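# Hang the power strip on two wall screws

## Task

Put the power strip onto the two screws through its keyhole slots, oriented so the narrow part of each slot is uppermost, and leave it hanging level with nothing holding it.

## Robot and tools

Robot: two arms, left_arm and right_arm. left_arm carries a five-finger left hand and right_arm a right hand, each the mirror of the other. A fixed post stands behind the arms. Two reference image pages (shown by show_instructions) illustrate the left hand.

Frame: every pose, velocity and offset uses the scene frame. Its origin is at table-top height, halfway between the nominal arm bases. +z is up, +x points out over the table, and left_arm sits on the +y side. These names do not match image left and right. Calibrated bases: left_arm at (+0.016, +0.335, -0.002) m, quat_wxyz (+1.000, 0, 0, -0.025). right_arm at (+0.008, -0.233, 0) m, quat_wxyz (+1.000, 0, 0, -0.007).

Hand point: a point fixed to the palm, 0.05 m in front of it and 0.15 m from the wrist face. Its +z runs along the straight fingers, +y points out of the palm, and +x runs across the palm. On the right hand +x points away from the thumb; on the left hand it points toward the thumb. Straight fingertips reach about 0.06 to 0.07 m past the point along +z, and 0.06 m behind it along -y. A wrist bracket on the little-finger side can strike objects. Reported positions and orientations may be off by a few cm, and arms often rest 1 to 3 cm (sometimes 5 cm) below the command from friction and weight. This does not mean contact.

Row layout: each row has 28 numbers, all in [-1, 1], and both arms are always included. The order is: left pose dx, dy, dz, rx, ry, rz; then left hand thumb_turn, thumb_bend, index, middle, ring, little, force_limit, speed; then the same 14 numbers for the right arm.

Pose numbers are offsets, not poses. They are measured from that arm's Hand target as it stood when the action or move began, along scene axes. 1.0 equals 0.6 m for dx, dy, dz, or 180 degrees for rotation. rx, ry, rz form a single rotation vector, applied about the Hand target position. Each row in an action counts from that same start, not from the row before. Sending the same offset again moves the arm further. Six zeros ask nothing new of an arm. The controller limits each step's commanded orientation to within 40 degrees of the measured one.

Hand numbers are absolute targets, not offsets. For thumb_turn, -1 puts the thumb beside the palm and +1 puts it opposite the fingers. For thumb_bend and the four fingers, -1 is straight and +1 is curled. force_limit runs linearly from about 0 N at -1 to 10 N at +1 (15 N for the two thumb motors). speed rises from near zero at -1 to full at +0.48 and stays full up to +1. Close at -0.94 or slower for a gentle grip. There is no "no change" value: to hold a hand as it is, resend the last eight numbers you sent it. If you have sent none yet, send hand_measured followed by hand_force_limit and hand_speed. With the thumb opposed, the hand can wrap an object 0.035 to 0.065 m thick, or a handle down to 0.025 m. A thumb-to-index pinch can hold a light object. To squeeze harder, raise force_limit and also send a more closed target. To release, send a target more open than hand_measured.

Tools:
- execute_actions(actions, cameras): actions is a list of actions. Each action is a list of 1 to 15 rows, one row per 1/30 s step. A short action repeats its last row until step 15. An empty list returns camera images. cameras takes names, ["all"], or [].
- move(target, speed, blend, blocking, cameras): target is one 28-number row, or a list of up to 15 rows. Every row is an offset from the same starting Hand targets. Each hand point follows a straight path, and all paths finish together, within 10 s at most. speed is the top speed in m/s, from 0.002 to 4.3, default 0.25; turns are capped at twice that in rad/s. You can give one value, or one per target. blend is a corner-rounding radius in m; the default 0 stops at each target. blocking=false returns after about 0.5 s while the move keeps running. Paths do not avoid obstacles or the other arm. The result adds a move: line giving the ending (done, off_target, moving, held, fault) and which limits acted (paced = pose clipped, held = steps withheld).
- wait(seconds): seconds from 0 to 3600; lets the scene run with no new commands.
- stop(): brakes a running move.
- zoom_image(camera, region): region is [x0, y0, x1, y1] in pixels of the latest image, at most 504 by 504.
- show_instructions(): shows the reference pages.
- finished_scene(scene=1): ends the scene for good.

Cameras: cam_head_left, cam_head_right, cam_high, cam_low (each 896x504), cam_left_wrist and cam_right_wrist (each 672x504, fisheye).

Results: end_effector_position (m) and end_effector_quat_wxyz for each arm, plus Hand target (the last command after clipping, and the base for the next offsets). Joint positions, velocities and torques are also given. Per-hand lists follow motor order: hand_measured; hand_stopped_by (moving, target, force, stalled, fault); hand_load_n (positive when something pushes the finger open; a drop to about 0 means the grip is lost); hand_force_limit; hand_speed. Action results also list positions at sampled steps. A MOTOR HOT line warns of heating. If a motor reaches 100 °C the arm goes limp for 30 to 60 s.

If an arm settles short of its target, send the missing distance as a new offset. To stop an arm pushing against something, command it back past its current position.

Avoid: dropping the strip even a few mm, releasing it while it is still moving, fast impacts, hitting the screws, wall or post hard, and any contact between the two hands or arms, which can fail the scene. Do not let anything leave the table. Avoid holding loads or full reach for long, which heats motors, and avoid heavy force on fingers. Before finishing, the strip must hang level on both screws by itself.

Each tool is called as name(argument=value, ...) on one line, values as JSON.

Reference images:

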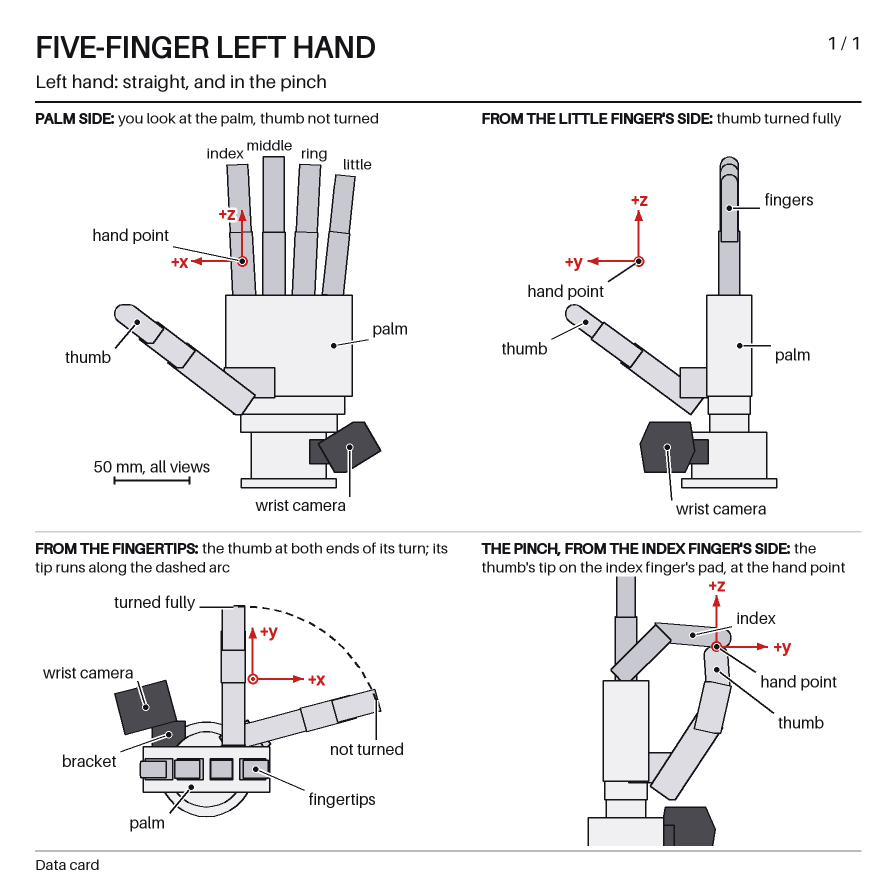

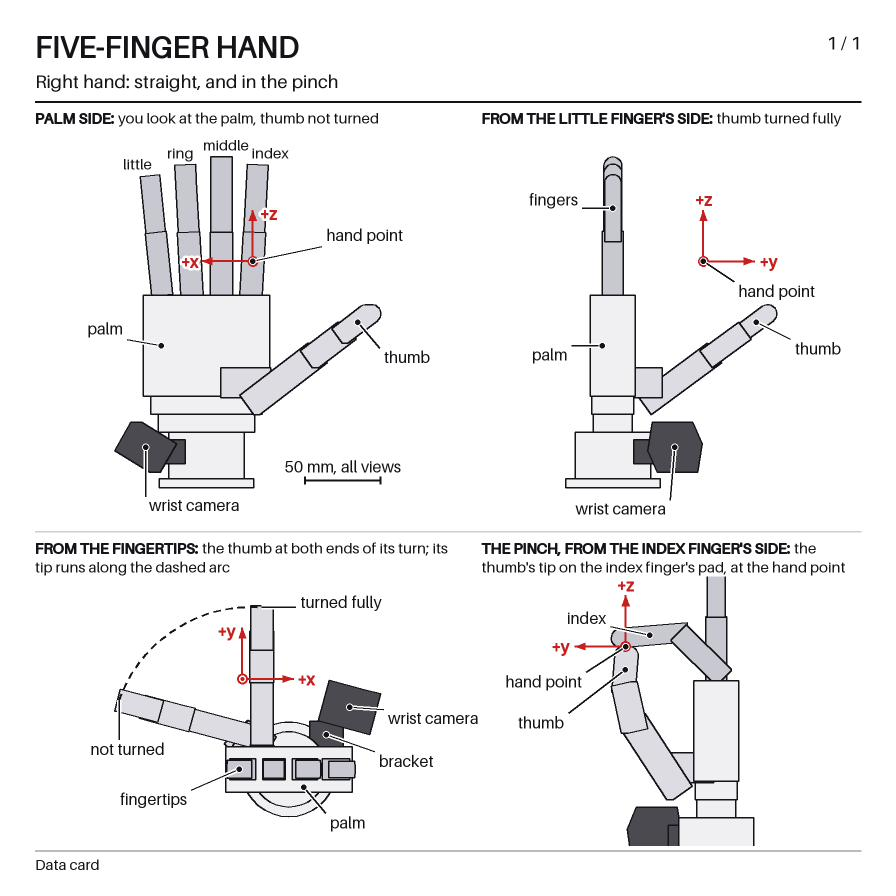

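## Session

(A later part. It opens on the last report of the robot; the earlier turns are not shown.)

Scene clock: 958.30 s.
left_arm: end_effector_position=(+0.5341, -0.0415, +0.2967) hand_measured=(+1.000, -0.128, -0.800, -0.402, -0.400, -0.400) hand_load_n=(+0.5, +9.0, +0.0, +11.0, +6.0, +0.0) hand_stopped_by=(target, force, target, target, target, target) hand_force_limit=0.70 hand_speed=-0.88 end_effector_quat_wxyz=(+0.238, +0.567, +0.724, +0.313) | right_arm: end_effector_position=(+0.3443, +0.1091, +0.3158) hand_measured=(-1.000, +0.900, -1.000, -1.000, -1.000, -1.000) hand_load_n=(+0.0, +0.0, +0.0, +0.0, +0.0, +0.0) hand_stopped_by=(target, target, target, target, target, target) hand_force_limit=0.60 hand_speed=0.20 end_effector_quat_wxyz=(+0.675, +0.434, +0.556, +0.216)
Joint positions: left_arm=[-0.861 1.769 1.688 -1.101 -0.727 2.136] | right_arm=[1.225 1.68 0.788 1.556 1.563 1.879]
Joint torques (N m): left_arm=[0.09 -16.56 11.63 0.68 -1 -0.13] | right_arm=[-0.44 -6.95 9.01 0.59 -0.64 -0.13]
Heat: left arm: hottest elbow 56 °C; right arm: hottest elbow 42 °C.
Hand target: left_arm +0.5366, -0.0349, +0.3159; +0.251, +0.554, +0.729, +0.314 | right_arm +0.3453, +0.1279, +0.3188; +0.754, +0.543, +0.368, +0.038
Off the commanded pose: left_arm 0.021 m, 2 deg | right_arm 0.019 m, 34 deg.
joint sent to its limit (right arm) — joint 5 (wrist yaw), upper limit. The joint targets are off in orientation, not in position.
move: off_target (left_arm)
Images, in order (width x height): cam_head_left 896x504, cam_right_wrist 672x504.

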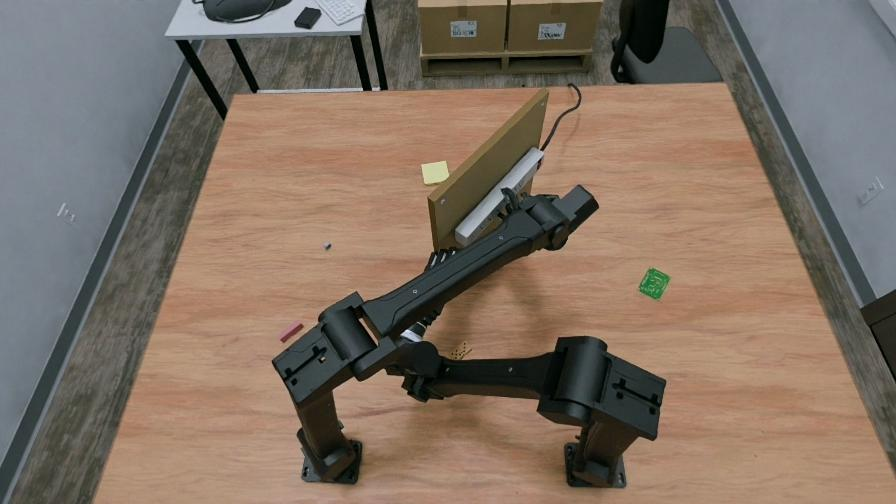

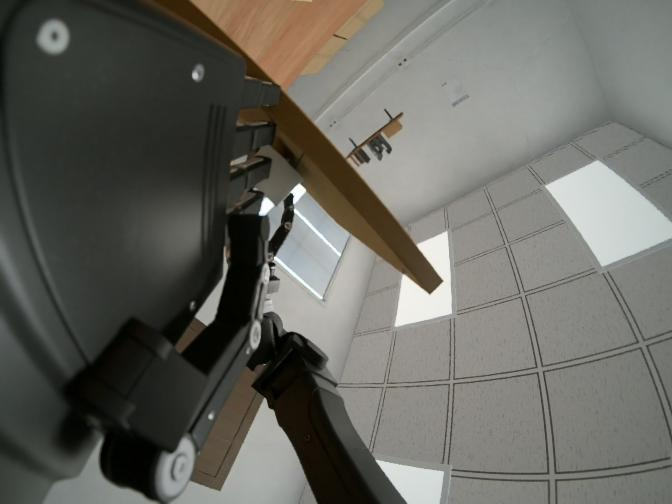

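move(target=[[0,0,-0.008,0.0054,0.0063,0,1,0.52,-0.8,-0.4,-0.4,-0.4,0.7,-0.88,0,0,0.0,0,0,0,-1,0.9,-1,-1,-1,-1,0.6,0.2]], speed=0.03, cameras=["cam_right_wrist","cam_head_left"])

zoom_image(camera="cam_right_wrist", region=[250, 150, 330, 230])

zoom_image(camera="cam_head_left", region=[515, 135, 555, 175])

Scene clock: 959.47 s.
left_arm: end_effector_position=(+0.5320, -0.0394, +0.2948) hand_measured=(+1.000, -0.128, -0.800, -0.402, -0.400, -0.400) hand_load_n=(+0.5, +9.0, +0.0, +11.0, +5.5, +0.0) hand_stopped_by=(target, force, target, target, target, target) hand_force_limit=0.70 hand_speed=-0.88 end_effector_quat_wxyz=(+0.229, +0.571, +0.724, +0.313) | right_arm: end_effector_position=(+0.3443, +0.1091, +0.3158) hand_measured=(-1.000, +0.900, -1.000, -1.000, -1.000, -1.000) hand_load_n=(+0.0, +0.0, +0.0, +0.0, +0.0, +0.0) hand_stopped_by=(target, target, target, target, target, target) hand_force_limit=0.60 hand_speed=0.20 end_effector_quat_wxyz=(+0.675, +0.434, +0.556, +0.216)
Joint positions: left_arm=[-0.861 1.769 1.688 -1.121 -0.724 2.136] | right_arm=[1.225 1.68 0.788 1.556 1.563 1.879]
Joint torques (N m): left_arm=[0.15 -16.15 12.46 0.39 -0.95 -0.15] | right_arm=[-0.44 -6.89 8.95 0.59 -0.65 -0.12]
Heat: left arm: hottest elbow 56 °C; right arm: hottest elbow 42 °C.
Hand target: left_arm +0.5366, -0.0349, +0.3112; +0.239, +0.559, +0.729, +0.315 | right_arm +0.3453, +0.1279, +0.3188; +0.754, +0.543, +0.368, +0.038
Off the commanded pose: left_arm 0.018 m, 2 deg | right_arm 0.019 m, 34 deg.
joint sent to its limit (right arm) — joint 5 (wrist yaw), upper limit. The joint targets are off in orientation, not in position.
move: off_target (left_arm)
Images, in order (width x height): cam_head_left 896x504, cam_right_wrist 672x504.

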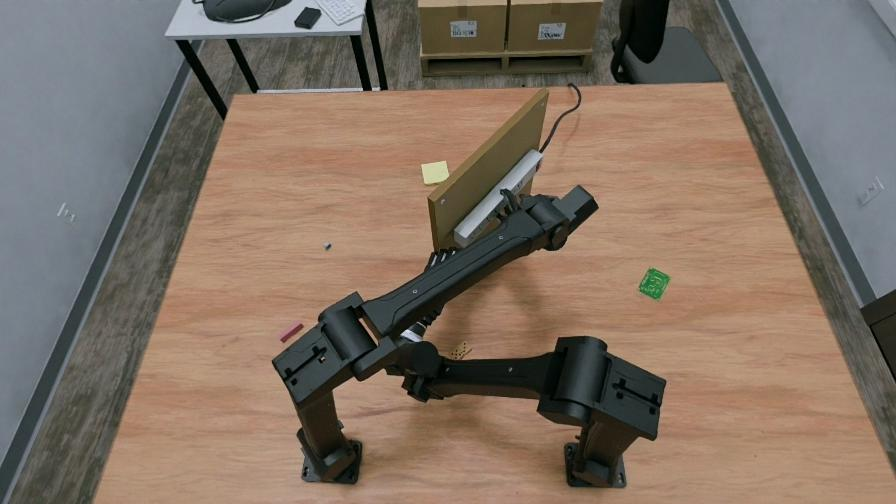

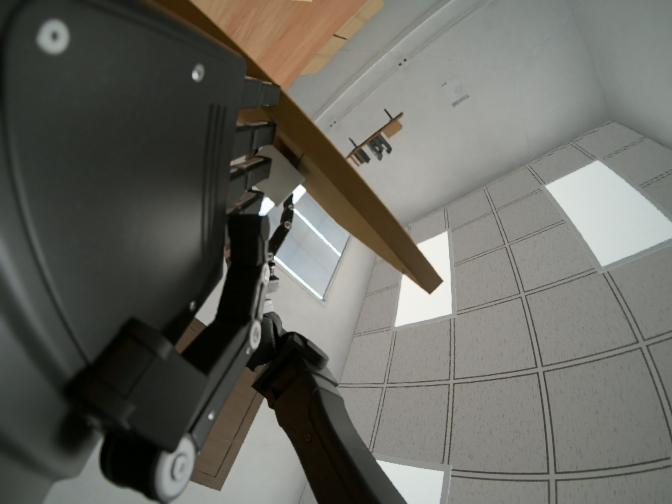

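Scaled by 6.300 from the camera's image (finer frame: 960x720).

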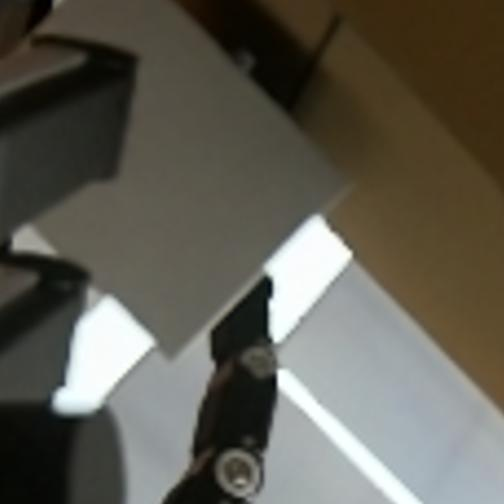

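Scaled by 12.600 from the camera's image (finer frame: 1280x720).

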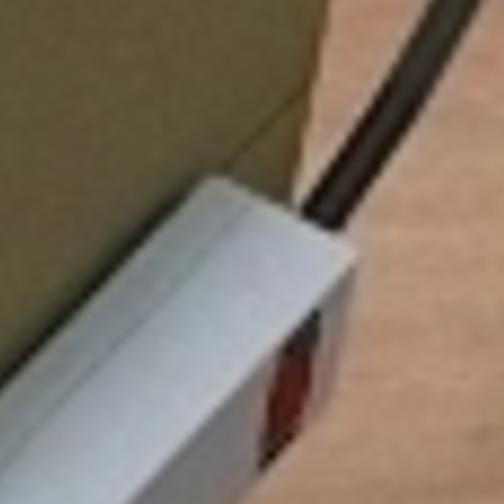

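move(target=[[0.008,0.01,0,0,0,0,1,0.52,-0.8,-0.4,-0.4,-0.4,0.7,-0.88,0,0,0.0,0,0,0,-1,0.9,-1,-1,-1,-1,0.6,0.2],[0.008,0.01,-0.003,-0.0054,-0.0063,0,1,0.52,-0.8,-0.4,-0.4,-0.4,0.7,-0.88,0,0,0.0,0,0,0,-1,0.9,-1,-1,-1,-1,0.6,0.2]], speed=0.03, cameras=["cam_right_wrist","cam_head_left"])

zoom_image(camera="cam_right_wrist", region=[250, 150, 330, 230])

zoom_image(camera="cam_head_left", region=[432, 218, 472, 258])

zoom_image(camera="cam_head_left", region=[515, 135, 555, 175])

Scene clock: 962.27 s.
left_arm: end_effector_position=(+0.5347, -0.0392, +0.2923) hand_measured=(+1.000, -0.128, -0.800, -0.402, -0.400, -0.400) hand_load_n=(+1.0, +8.5, +0.5, +11.0, +5.0, +0.0) hand_stopped_by=(target, force, target, target, target, target) hand_force_limit=0.70 hand_speed=-0.88 end_effector_quat_wxyz=(+0.234, +0.569, +0.724, +0.311) | right_arm: end_effector_position=(+0.3443, +0.1091, +0.3158) hand_measured=(-1.000, +0.900, -1.000, -1.000, -1.000, -1.000) hand_load_n=(+0.0, +0.0, +0.0, +0.0, +0.0, +0.0) hand_stopped_by=(target, target, target, target, target, target) hand_force_limit=0.60 hand_speed=0.20 end_effector_quat_wxyz=(+0.675, +0.434, +0.556, +0.216)
Joint positions: left_arm=[-0.857 1.768 1.678 -1.097 -0.721 2.142] | right_arm=[1.225 1.68 0.788 1.556 1.563 1.879]
Joint torques (N m): left_arm=[0.97 -16.97 10.36 1.61 -1.03 -0.03] | right_arm=[-0.56 -7.24 9.01 0.53 -0.64 -0.12]
Heat: left arm: hottest elbow 56 °C; right arm: hottest elbow 42 °C.
Hand target: left_arm +0.5414, -0.0290, +0.3095; +0.251, +0.554, +0.729, +0.314 | right_arm +0.3453, +0.1279, +0.3188; +0.754, +0.543, +0.368, +0.038
Off the commanded pose: left_arm 0.021 m, 3 deg | right_arm 0.019 m, 34 deg.
joint sent to its limit (right arm) — joint 5 (wrist yaw), upper limit. The joint targets are off in orientation, not in position.
joint at its limit (left arm) — joint 6 (wrist roll), upper limit.
move: off_target (left_arm)
Images, in order (width x height): cam_head_left 896x504, cam_right_wrist 672x504.

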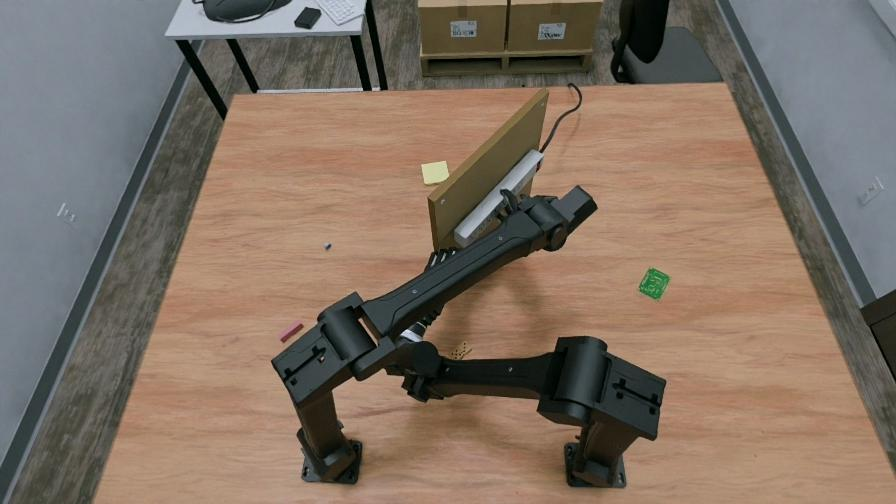

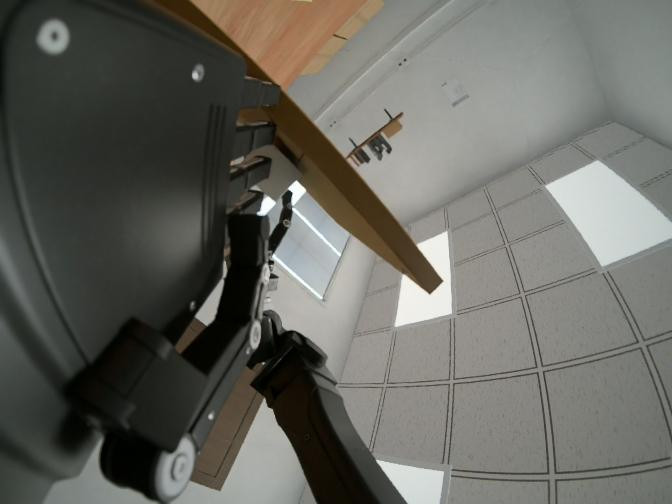

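Scaled by 6.300 from the camera's image (finer frame: 960x720).

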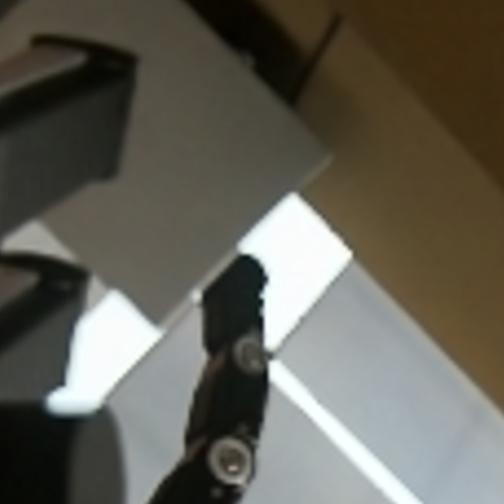

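Scaled by 12.600 from the camera's image (finer frame: 1280x720).

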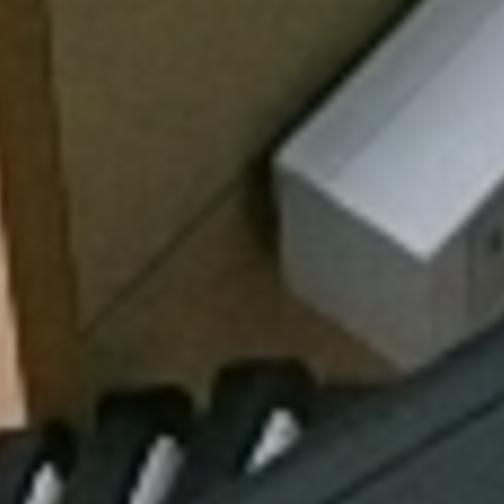

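Scaled by 12.600 from the camera's image (finer frame: 1280x720).

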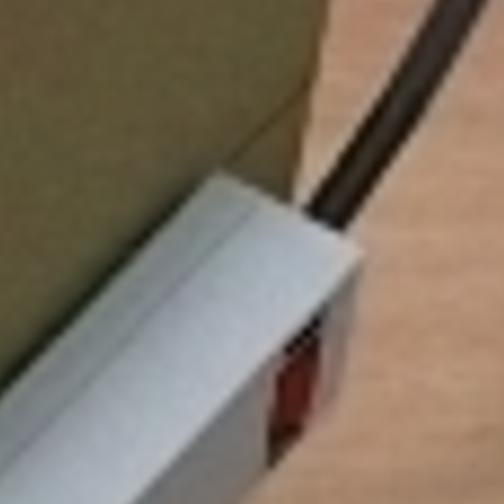

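move(target=[[0,0,0.004,0.0036,0.0042,0,1,0.52,-0.8,-0.4,-0.4,-0.4,0.7,-0.88,0,0,0.0,0,0,0,-1,0.9,-1,-1,-1,-1,0.6,0.2]], speed=0.03, cameras=["cam_right_wrist","cam_head_left"])

zoom_image(camera="cam_right_wrist", region=[250, 150, 330, 230])

zoom_image(camera="cam_head_left", region=[515, 135, 555, 175])

Scene clock: 964.70 s.
left_arm: end_effector_position=(+0.5346, -0.0390, +0.2922) hand_measured=(+1.000, -0.128, -0.800, -0.402, -0.400, -0.400) hand_load_n=(+1.0, +8.5, +0.0, +11.0, +5.0, +0.0) hand_stopped_by=(target, force, target, target, target, target) hand_force_limit=0.70 hand_speed=-0.88 end_effector_quat_wxyz=(+0.233, +0.570, +0.724, +0.312) | right_arm: end_effector_position=(+0.3443, +0.1091, +0.3158) hand_measured=(-1.000, +0.900, -1.000, -1.000, -1.000, -1.000) hand_load_n=(+0.0, +0.0, +0.0, +0.0, +0.0, +0.0) hand_stopped_by=(target, target, target, target, target, target) hand_force_limit=0.60 hand_speed=0.20 end_effector_quat_wxyz=(+0.675, +0.434, +0.556, +0.216)
Joint positions: left_arm=[-0.857 1.768 1.678 -1.099 -0.721 2.143] | right_arm=[1.225 1.68 0.788 1.556 1.563 1.879]
Joint torques (N m): left_arm=[0.97 -17.14 12.1 0.46 -0.95 -0.07] | right_arm=[-0.44 -6.83 8.96 0.57 -0.65 -0.13]
Heat: left arm: hottest elbow 56 °C; right arm: hottest elbow 43 °C.
Hand target: left_arm +0.5414, -0.0290, +0.3119; +0.243, +0.557, +0.729, +0.314 | right_arm +0.3453, +0.1279, +0.3188; +0.754, +0.543, +0.368, +0.038
Off the commanded pose: left_arm 0.023 m, 2 deg | right_arm 0.019 m, 34 deg.
joint sent to its limit (right arm) — joint 5 (wrist yaw), upper limit. The joint targets are off in orientation, not in position.
joint at its limit (left arm) — joint 6 (wrist roll), upper limit.
move: off_target (left_arm)
Images, in order (width x height): cam_head_left 896x504, cam_right_wrist 672x504.

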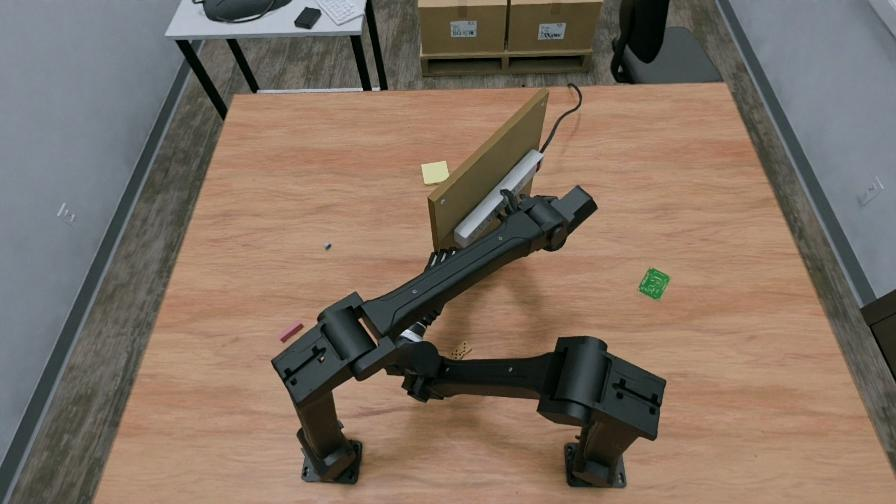

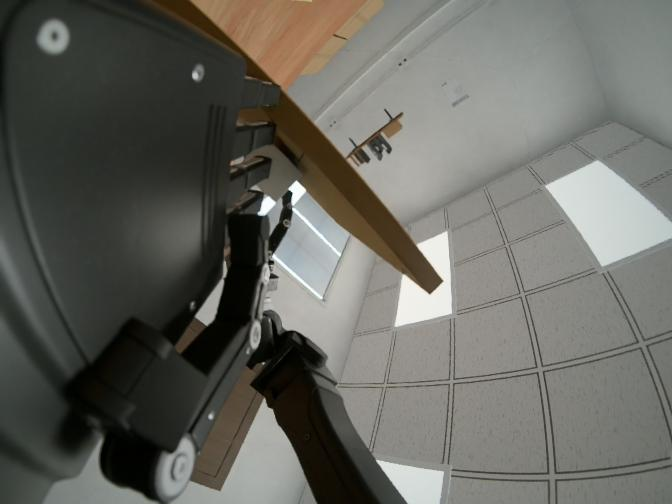

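Scaled by 6.300 from the camera's image (finer frame: 960x720).

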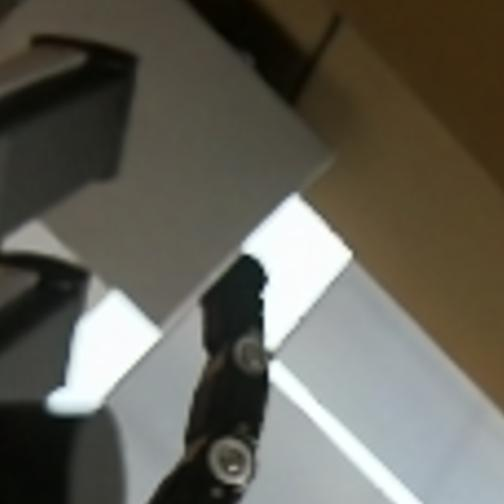

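Scaled by 12.600 from the camera's image (finer frame: 1280x720).

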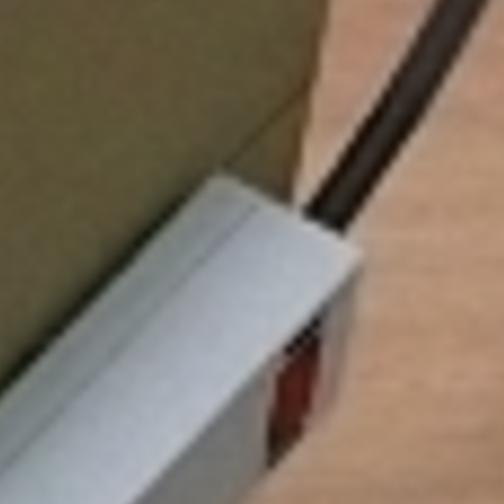

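move(target=[[0,0,0.008,0.0054,0.0063,0,1,0.52,-0.8,-0.4,-0.4,-0.4,0.7,-0.88,0,0,0.0,0,0,0,-1,0.9,-1,-1,-1,-1,0.6,0.2]], speed=0.03, cameras=["cam_right_wrist","cam_head_left"])

zoom_image(camera="cam_right_wrist", region=[250, 150, 330, 230])

zoom_image(camera="cam_head_left", region=[515, 135, 555, 175])

Scene clock: 965.90 s.
left_arm: end_effector_position=(+0.5328, -0.0371, +0.2935) hand_measured=(+1.000, -0.128, -0.800, -0.402, -0.400, -0.400) hand_load_n=(-0.5, +8.5, +0.0, +8.0, +4.5, +0.5) hand_stopped_by=(target, force, target, target, target, target) hand_force_limit=0.70 hand_speed=-0.88 end_effector_quat_wxyz=(+0.224, +0.575, +0.723, +0.312) | right_arm: end_effector_position=(+0.3443, +0.1091, +0.3158) hand_measured=(-1.000, +0.900, -1.000, -1.000, -1.000, -1.000) hand_load_n=(+0.0, +0.0, +0.0, +0.0, +0.5, +0.0) hand_stopped_by=(target, target, target, target, target, target) hand_force_limit=0.60 hand_speed=0.20 end_effector_quat_wxyz=(+0.675, +0.434, +0.556, +0.216)
Joint positions: left_arm=[-0.856 1.768 1.687 -1.127 -0.717 2.144] | right_arm=[1.225 1.68 0.788 1.556 1.563 1.879]
Joint torques (N m): left_arm=[0.62 -16.09 13.9 -0.25 -0.93 -0.08] | right_arm=[-0.32 -7 8.98 0.59 -0.64 -0.13]
Heat: left arm: hottest elbow 56 °C; right arm: hottest elbow 43 °C.
Hand target: left_arm +0.5414, -0.0290, +0.3166; +0.231, +0.562, +0.729, +0.315 | right_arm +0.3453, +0.1279, +0.3188; +0.754, +0.543, +0.368, +0.038
Off the commanded pose: left_arm 0.026 m, 2 deg | right_arm 0.019 m, 34 deg.
joint sent to its limit (right arm) — joint 5 (wrist yaw), upper limit. The joint targets are off in orientation, not in position.
joint at its limit (left arm) — joint 6 (wrist roll), upper limit.
move: off_target (left_arm)
Images, in order (width x height): cam_head_left 896x504, cam_right_wrist 672x504.

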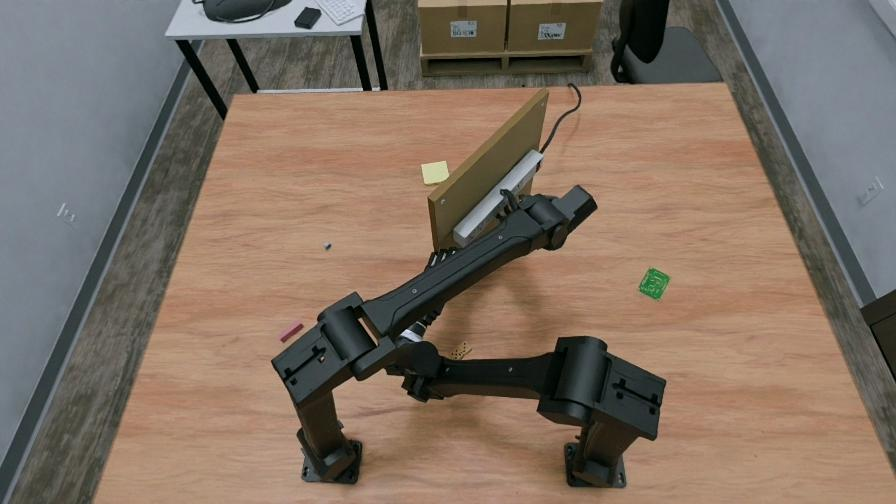

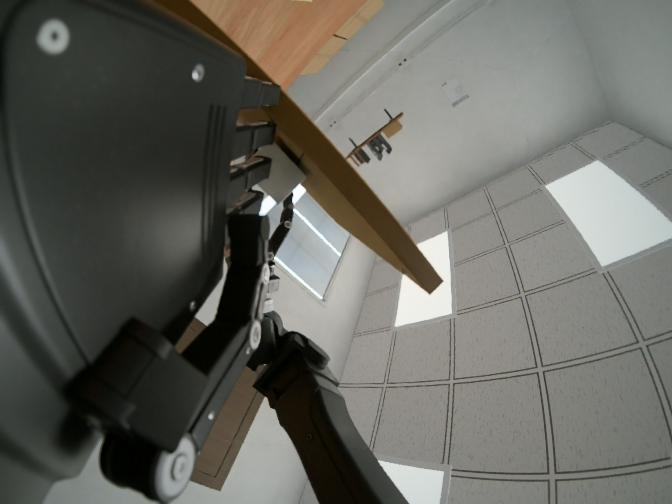

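Scaled by 6.300 from the camera's image (finer frame: 960x720).

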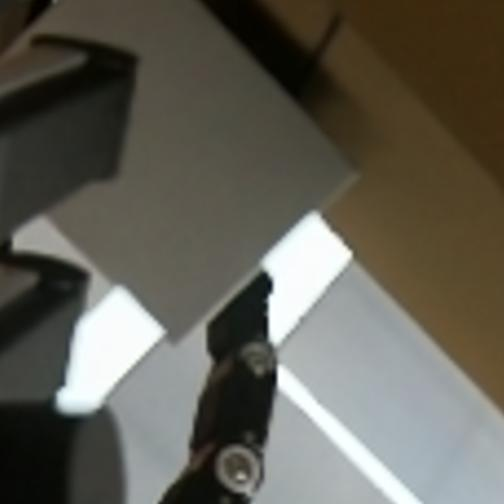

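Scaled by 12.600 from the camera's image (finer frame: 1280x720).

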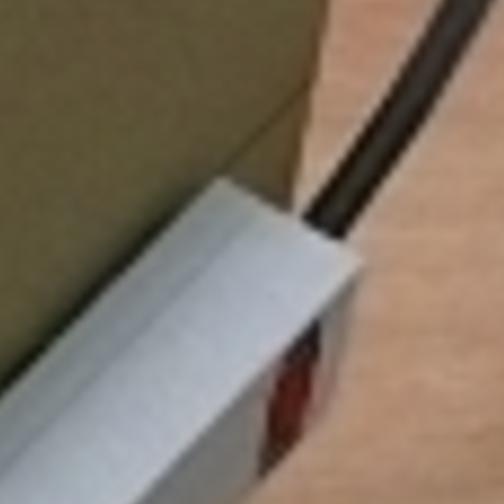

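move(target=[[0.016,0.019,0,0,0,0,1,0.52,-0.8,-0.4,-0.4,-0.4,0.7,-0.88,0,0,0.0,0,0,0,-1,0.9,-1,-1,-1,-1,0.6,0.2]], speed=0.03, cameras=["cam_right_wrist","cam_head_left"])

zoom_image(camera="cam_right_wrist", region=[250, 150, 330, 230])

zoom_image(camera="cam_head_left", region=[515, 135, 555, 175])

zoom_image(camera="cam_head_left", region=[432, 218, 472, 258])

Scene clock: 967.67 s.
left_arm: end_effector_position=(+0.5335, -0.0367, +0.2935) hand_measured=(+1.000, -0.128, -0.800, -0.402, -0.400, -0.400) hand_load_n=(+0.0, +8.0, +0.0, +8.0, +4.0, +0.0) hand_stopped_by=(target, force, target, target, target, target) hand_force_limit=0.70 hand_speed=-0.88 end_effector_quat_wxyz=(+0.223, +0.575, +0.724, +0.309) | right_arm: end_effector_position=(+0.3443, +0.1091, +0.3158) hand_measured=(-1.000, +0.900, -1.000, -1.000, -1.000, -1.000) hand_load_n=(+0.0, +0.0, +0.0, -0.5, +0.5, +0.0) hand_stopped_by=(target, target, target, target, target, target) hand_force_limit=0.60 hand_speed=0.20 end_effector_quat_wxyz=(+0.675, +0.434, +0.556, +0.216)
Joint positions: left_arm=[-0.854 1.768 1.691 -1.131 -0.708 2.144] | right_arm=[1.225 1.68 0.788 1.556 1.563 1.879]
Joint torques (N m): left_arm=[2.37 -16.26 13.87 -0.1 -1.04 -0.05] | right_arm=[-0.38 -6.83 8.98 0.61 -0.64 -0.13]
Heat: left arm: hottest elbow 56 °C; right arm: hottest elbow 43 °C.
Hand target: left_arm +0.5509, -0.0177, +0.3166; +0.231, +0.562, +0.729, +0.315 | right_arm +0.3453, +0.1279, +0.3188; +0.754, +0.543, +0.368, +0.038
Off the commanded pose: left_arm 0.035 m, 2 deg | right_arm 0.019 m, 34 deg.
joint sent to its limit (left arm) — joint 6 (wrist roll), upper limit. The joint targets still meet the commanded pose.
joint sent to its limit (right arm) — joint 5 (wrist yaw), upper limit. The joint targets are off in orientation, not in position.
move: off_target (left_arm)
Images, in order (width x height): cam_head_left 896x504, cam_right_wrist 672x504.

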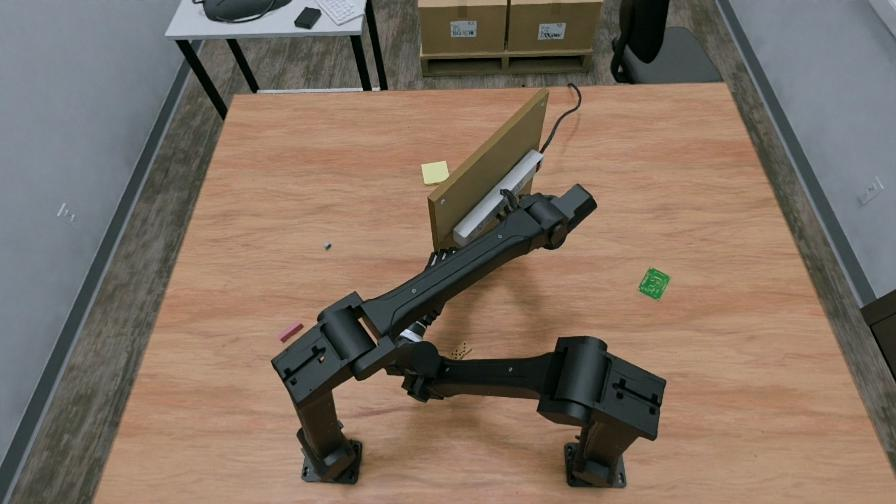

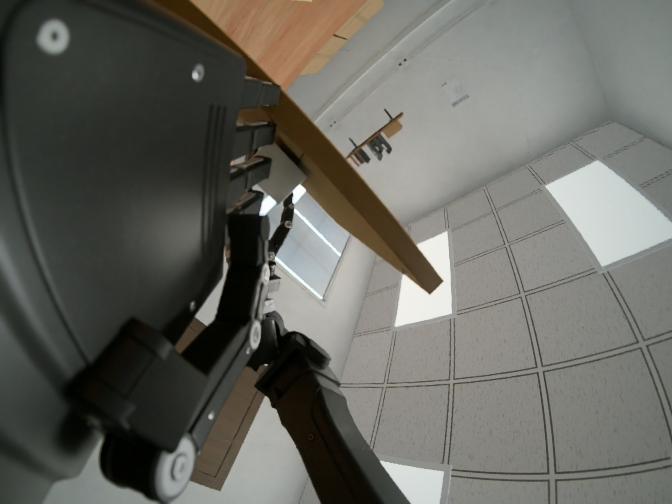

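Scaled by 6.300 from the camera's image (finer frame: 960x720).

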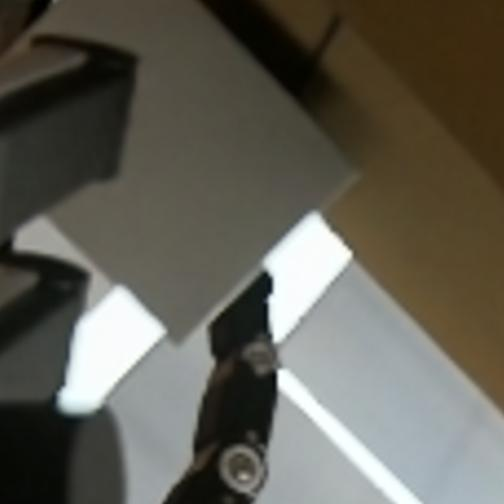

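Scaled by 12.600 from the camera's image (finer frame: 1280x720).

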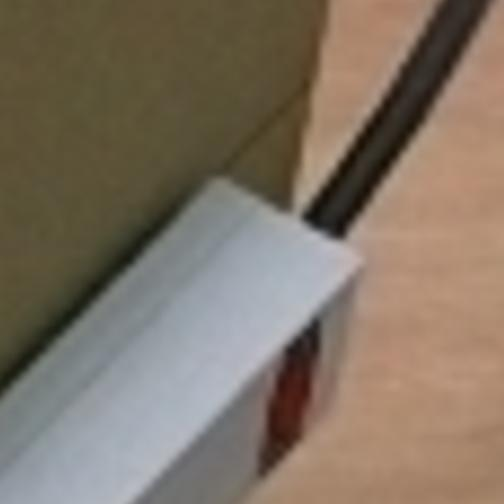

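Scaled by 12.600 from the camera's image (finer frame: 1280x720).

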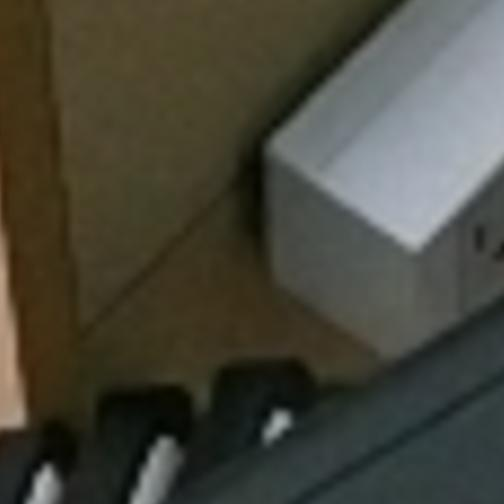

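execute_actions(actions=[], cameras=["cam_left_wrist"])

zoom_image(camera="cam_left_wrist", region=[130, 20, 270, 160])

Scene clock: 968.63 s.
left_arm: end_effector_position=(+0.5335, -0.0367, +0.2935) hand_measured=(+1.000, -0.128, -0.800, -0.402, -0.400, -0.400) hand_load_n=(+0.0, +8.0, +0.5, +8.0, +4.0, +0.0) hand_stopped_by=(target, force, target, target, target, target) hand_force_limit=0.70 hand_speed=-0.88 end_effector_quat_wxyz=(+0.223, +0.575, +0.724, +0.309) | right_arm: end_effector_position=(+0.3443, +0.1091, +0.3158) hand_measured=(-1.000, +0.900, -1.000, -1.000, -1.000, -1.000) hand_load_n=(+0.0, +0.0, +0.0, +0.0, +0.0, +0.0) hand_stopped_by=(target, target, target, target, target, target) hand_force_limit=0.60 hand_speed=0.20 end_effector_quat_wxyz=(+0.675, +0.434, +0.556, +0.216)
Joint positions: left_arm=[-0.854 1.768 1.691 -1.131 -0.708 2.144] | right_arm=[1.225 1.68 0.788 1.556 1.563 1.879]
Joint velocities: within noise
Joint torques (N m): left_arm=[2.32 -16.09 13.93 -0.09 -1.01 -0.06] | right_arm=[-0.26 -6.95 8.99 0.59 -0.66 -0.13]
Heat: left arm: hottest elbow 56 °C; right arm: hottest elbow 43 °C.
Hand target: left_arm +0.5509, -0.0177, +0.3166; +0.231, +0.562, +0.729, +0.315 | right_arm +0.3453, +0.1279, +0.3188; +0.754, +0.543, +0.368, +0.038
Off the commanded pose: left_arm 0.035 m, 2 deg | right_arm 0.019 m, 34 deg.
Images, in order (width x height): cam_left_wrist 672x504.

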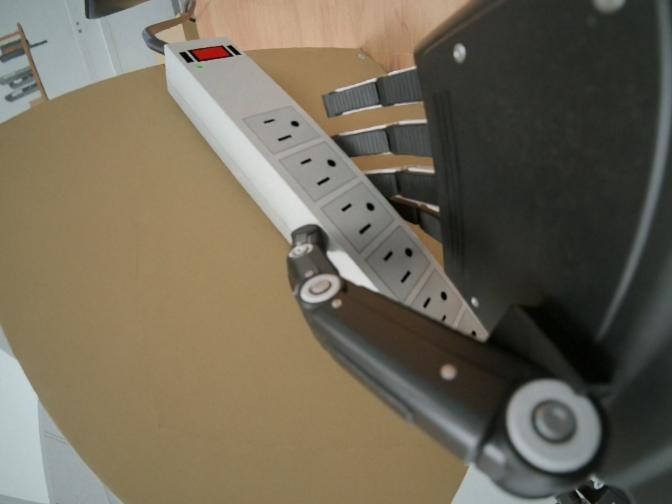

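Scaled by 3.600 from the camera's image (finer frame: 960x720).

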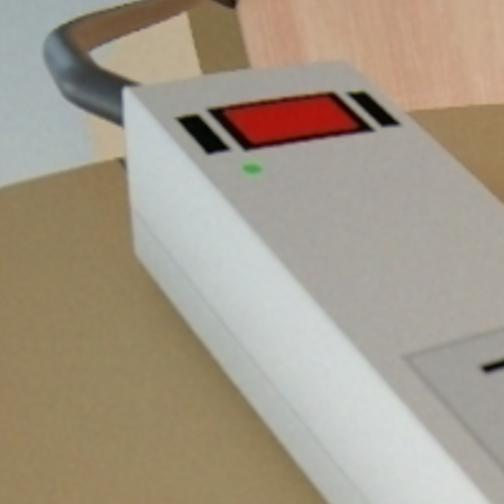

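move(target=[[0,0,0,0,0,0,1,0.52,-0.8,-0.4,-0.4,-0.4,0.7,-0.88,-0.01,0.06,0.0,0,0,0,-1,0.9,-1,-1,-1,-1,0.6,0.2]], speed=0.08, cameras=["cam_right_wrist"])

zoom_image(camera="cam_right_wrist", region=[250, 150, 330, 230])

Scene clock: 971.27 s.
left_arm: end_effector_position=(+0.5335, -0.0367, +0.2935) hand_measured=(+1.000, -0.128, -0.800, -0.402, -0.400, -0.400) hand_load_n=(+0.0, +8.0, +0.0, +8.0, +4.0, +0.0) hand_stopped_by=(target, force, target, target, target, target) hand_force_limit=0.70 hand_speed=-0.88 end_effector_quat_wxyz=(+0.223, +0.575, +0.724, +0.309) | right_arm: end_effector_position=(+0.3446, +0.1128, +0.3152) hand_measured=(-1.000, +0.900, -1.000, -1.000, -1.000, -1.000) hand_load_n=(+0.0, +0.0, +0.0, +0.0, +0.5, +0.0) hand_stopped_by=(target, target, target, target, target, target) hand_force_limit=0.60 hand_speed=0.20 end_effector_quat_wxyz=(+0.676, +0.432, +0.558, +0.214)
Joint positions: left_arm=[-0.854 1.768 1.691 -1.131 -0.708 2.144] | right_arm=[1.227 1.687 0.796 1.556 1.563 1.872]
Joint torques (N m): left_arm=[2.08 -16.03 13.97 -0.21 -1.05 -0.06] | right_arm=[2.67 -4.54 12.66 -0.14 -0.66 -0.13]
Heat: left arm: hottest elbow 56 °C; right arm: hottest elbow 43 °C.
Hand target: left_arm +0.5509, -0.0177, +0.3166; +0.231, +0.562, +0.729, +0.315 | right_arm +0.3393, +0.1639, +0.3187; +0.754, +0.543, +0.368, +0.038
Off the commanded pose: left_arm 0.035 m, 2 deg | right_arm 0.051 m, 34 deg.
joint sent to its limit (left arm) — joint 6 (wrist roll), upper limit. The joint targets still meet the commanded pose.
joint sent to its limit (right arm) — joint 5 (wrist yaw), upper limit. The joint targets are off in position and orientation.
move: off_target (right_arm)

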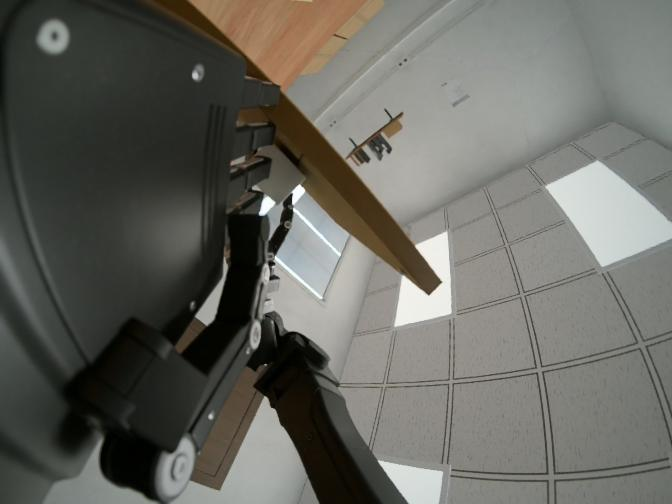

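Scaled by 6.300 from the camera's image (finer frame: 960x720).

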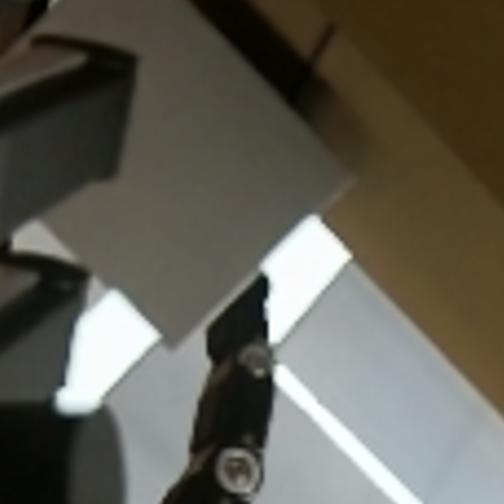

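move(target=[[-0.006,-0.007,-0.012,-0.0018,-0.0021,0,1,0.52,-0.8,-0.4,-0.4,-0.4,0.7,-0.88,0.01,-0.06,0.0,0,0,0,-1,0.9,-1,-1,-1,-1,0.6,0.2]], speed=0.03, cameras=["cam_right_wrist","cam_head_left"])

zoom_image(camera="cam_right_wrist", region=[250, 150, 330, 230])

zoom_image(camera="cam_head_left", region=[515, 135, 555, 175])

zoom_image(camera="cam_head_left", region=[432, 218, 472, 258])

Scene clock: 982.77 s.
left_arm: end_effector_position=(+0.5335, -0.0368, +0.2936) hand_measured=(+1.000, -0.128, -0.800, -0.402, -0.400, -0.400) hand_load_n=(+0.0, +8.0, +0.0, +8.0, +4.0, +0.0) hand_stopped_by=(target, force, target, target, target, target) hand_force_limit=0.70 hand_speed=-0.88 end_effector_quat_wxyz=(+0.223, +0.575, +0.724, +0.309) | right_arm: end_effector_position=(+0.3449, +0.1116, +0.3160) hand_measured=(-1.000, +0.900, -1.000, -1.000, -1.000, -1.000) hand_load_n=(+0.0, +0.0, +0.0, +0.0, +0.5, +0.0) hand_stopped_by=(target, target, target, target, target, target) hand_force_limit=0.60 hand_speed=0.20 end_effector_quat_wxyz=(+0.675, +0.433, +0.557, +0.215)
Joint positions: left_arm=[-0.854 1.768 1.691 -1.131 -0.708 2.144] | right_arm=[1.226 1.686 0.796 1.563 1.563 1.868]
Joint torques (N m): left_arm=[1.55 -16.21 11.99 0.9 -1.14 -0.08] | right_arm=[-0.15 -7.12 8.72 0.58 -0.64 -0.12]
Heat: left arm: hottest elbow 56 °C; right arm: hottest elbow 43 °C.
Hand target: left_arm +0.5475, -0.0216, +0.3098; +0.235, +0.560, +0.729, +0.315 (not the last commanded pose) | right_arm +0.3447, +0.1297, +0.3187; +0.751, +0.537, +0.380, +0.049 (not the last commanded pose)
Off the commanded pose: left_arm 0.026 m, 2 deg | right_arm 0.017 m, 34 deg.
joint read past its limit (right arm) — joint 4 (wrist pitch), upper limit.
joint sent to its limit (left arm) — joint 6 (wrist roll), upper limit.
joint sent to its limit (right arm) — joint 5 (wrist yaw), upper limit.
joint at its limit (right arm) — joint 4 (wrist pitch), upper limit.
move: off_target (left_arm, right_arm; path cut at 10 s)
Images, in order (width x height): cam_head_left 896x504, cam_right_wrist 672x504.

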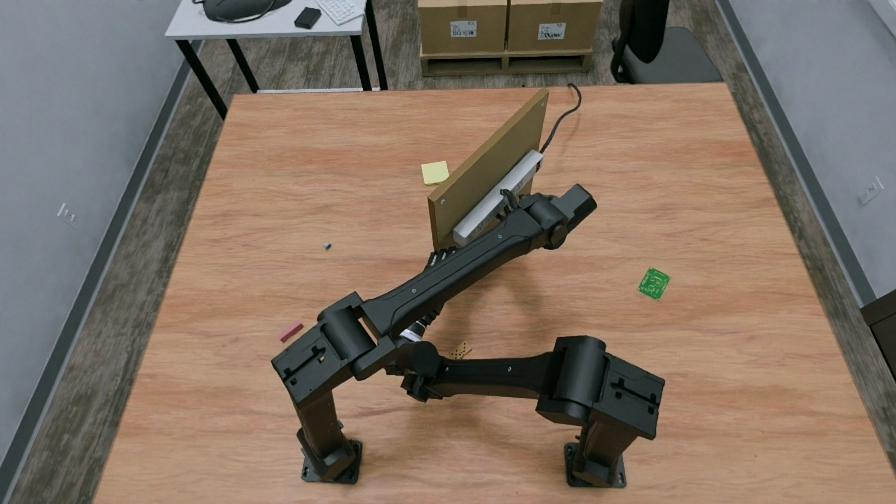

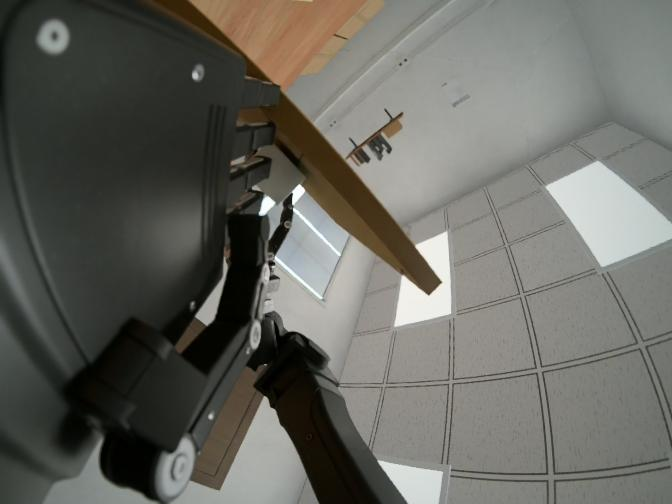

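Scaled by 6.300 from the camera's image (finer frame: 960x720).

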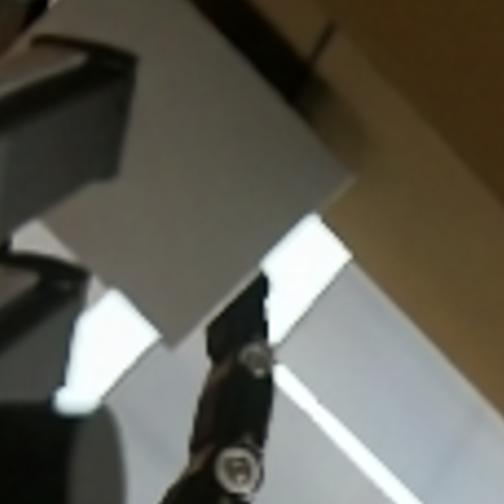

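Scaled by 12.600 from the camera's image (finer frame: 1280x720).

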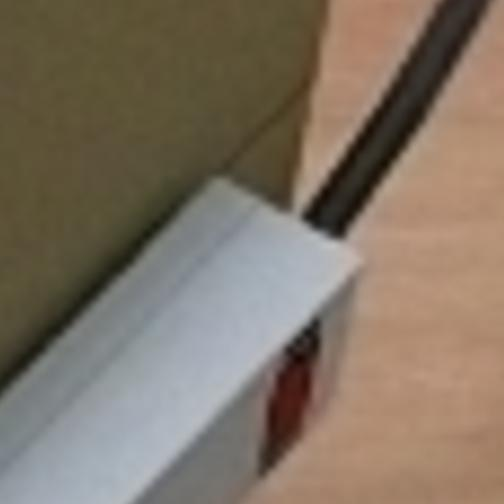

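Scaled by 12.600 from the camera's image (finer frame: 1280x720).

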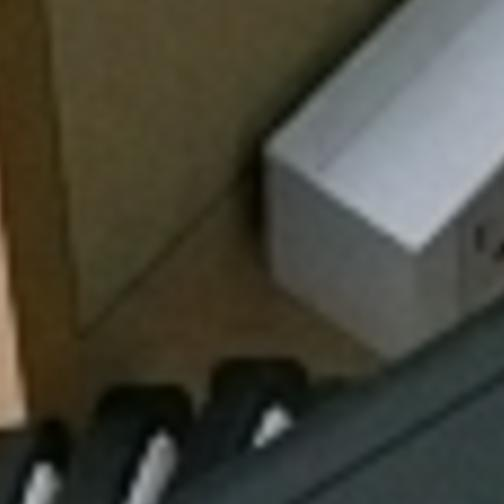

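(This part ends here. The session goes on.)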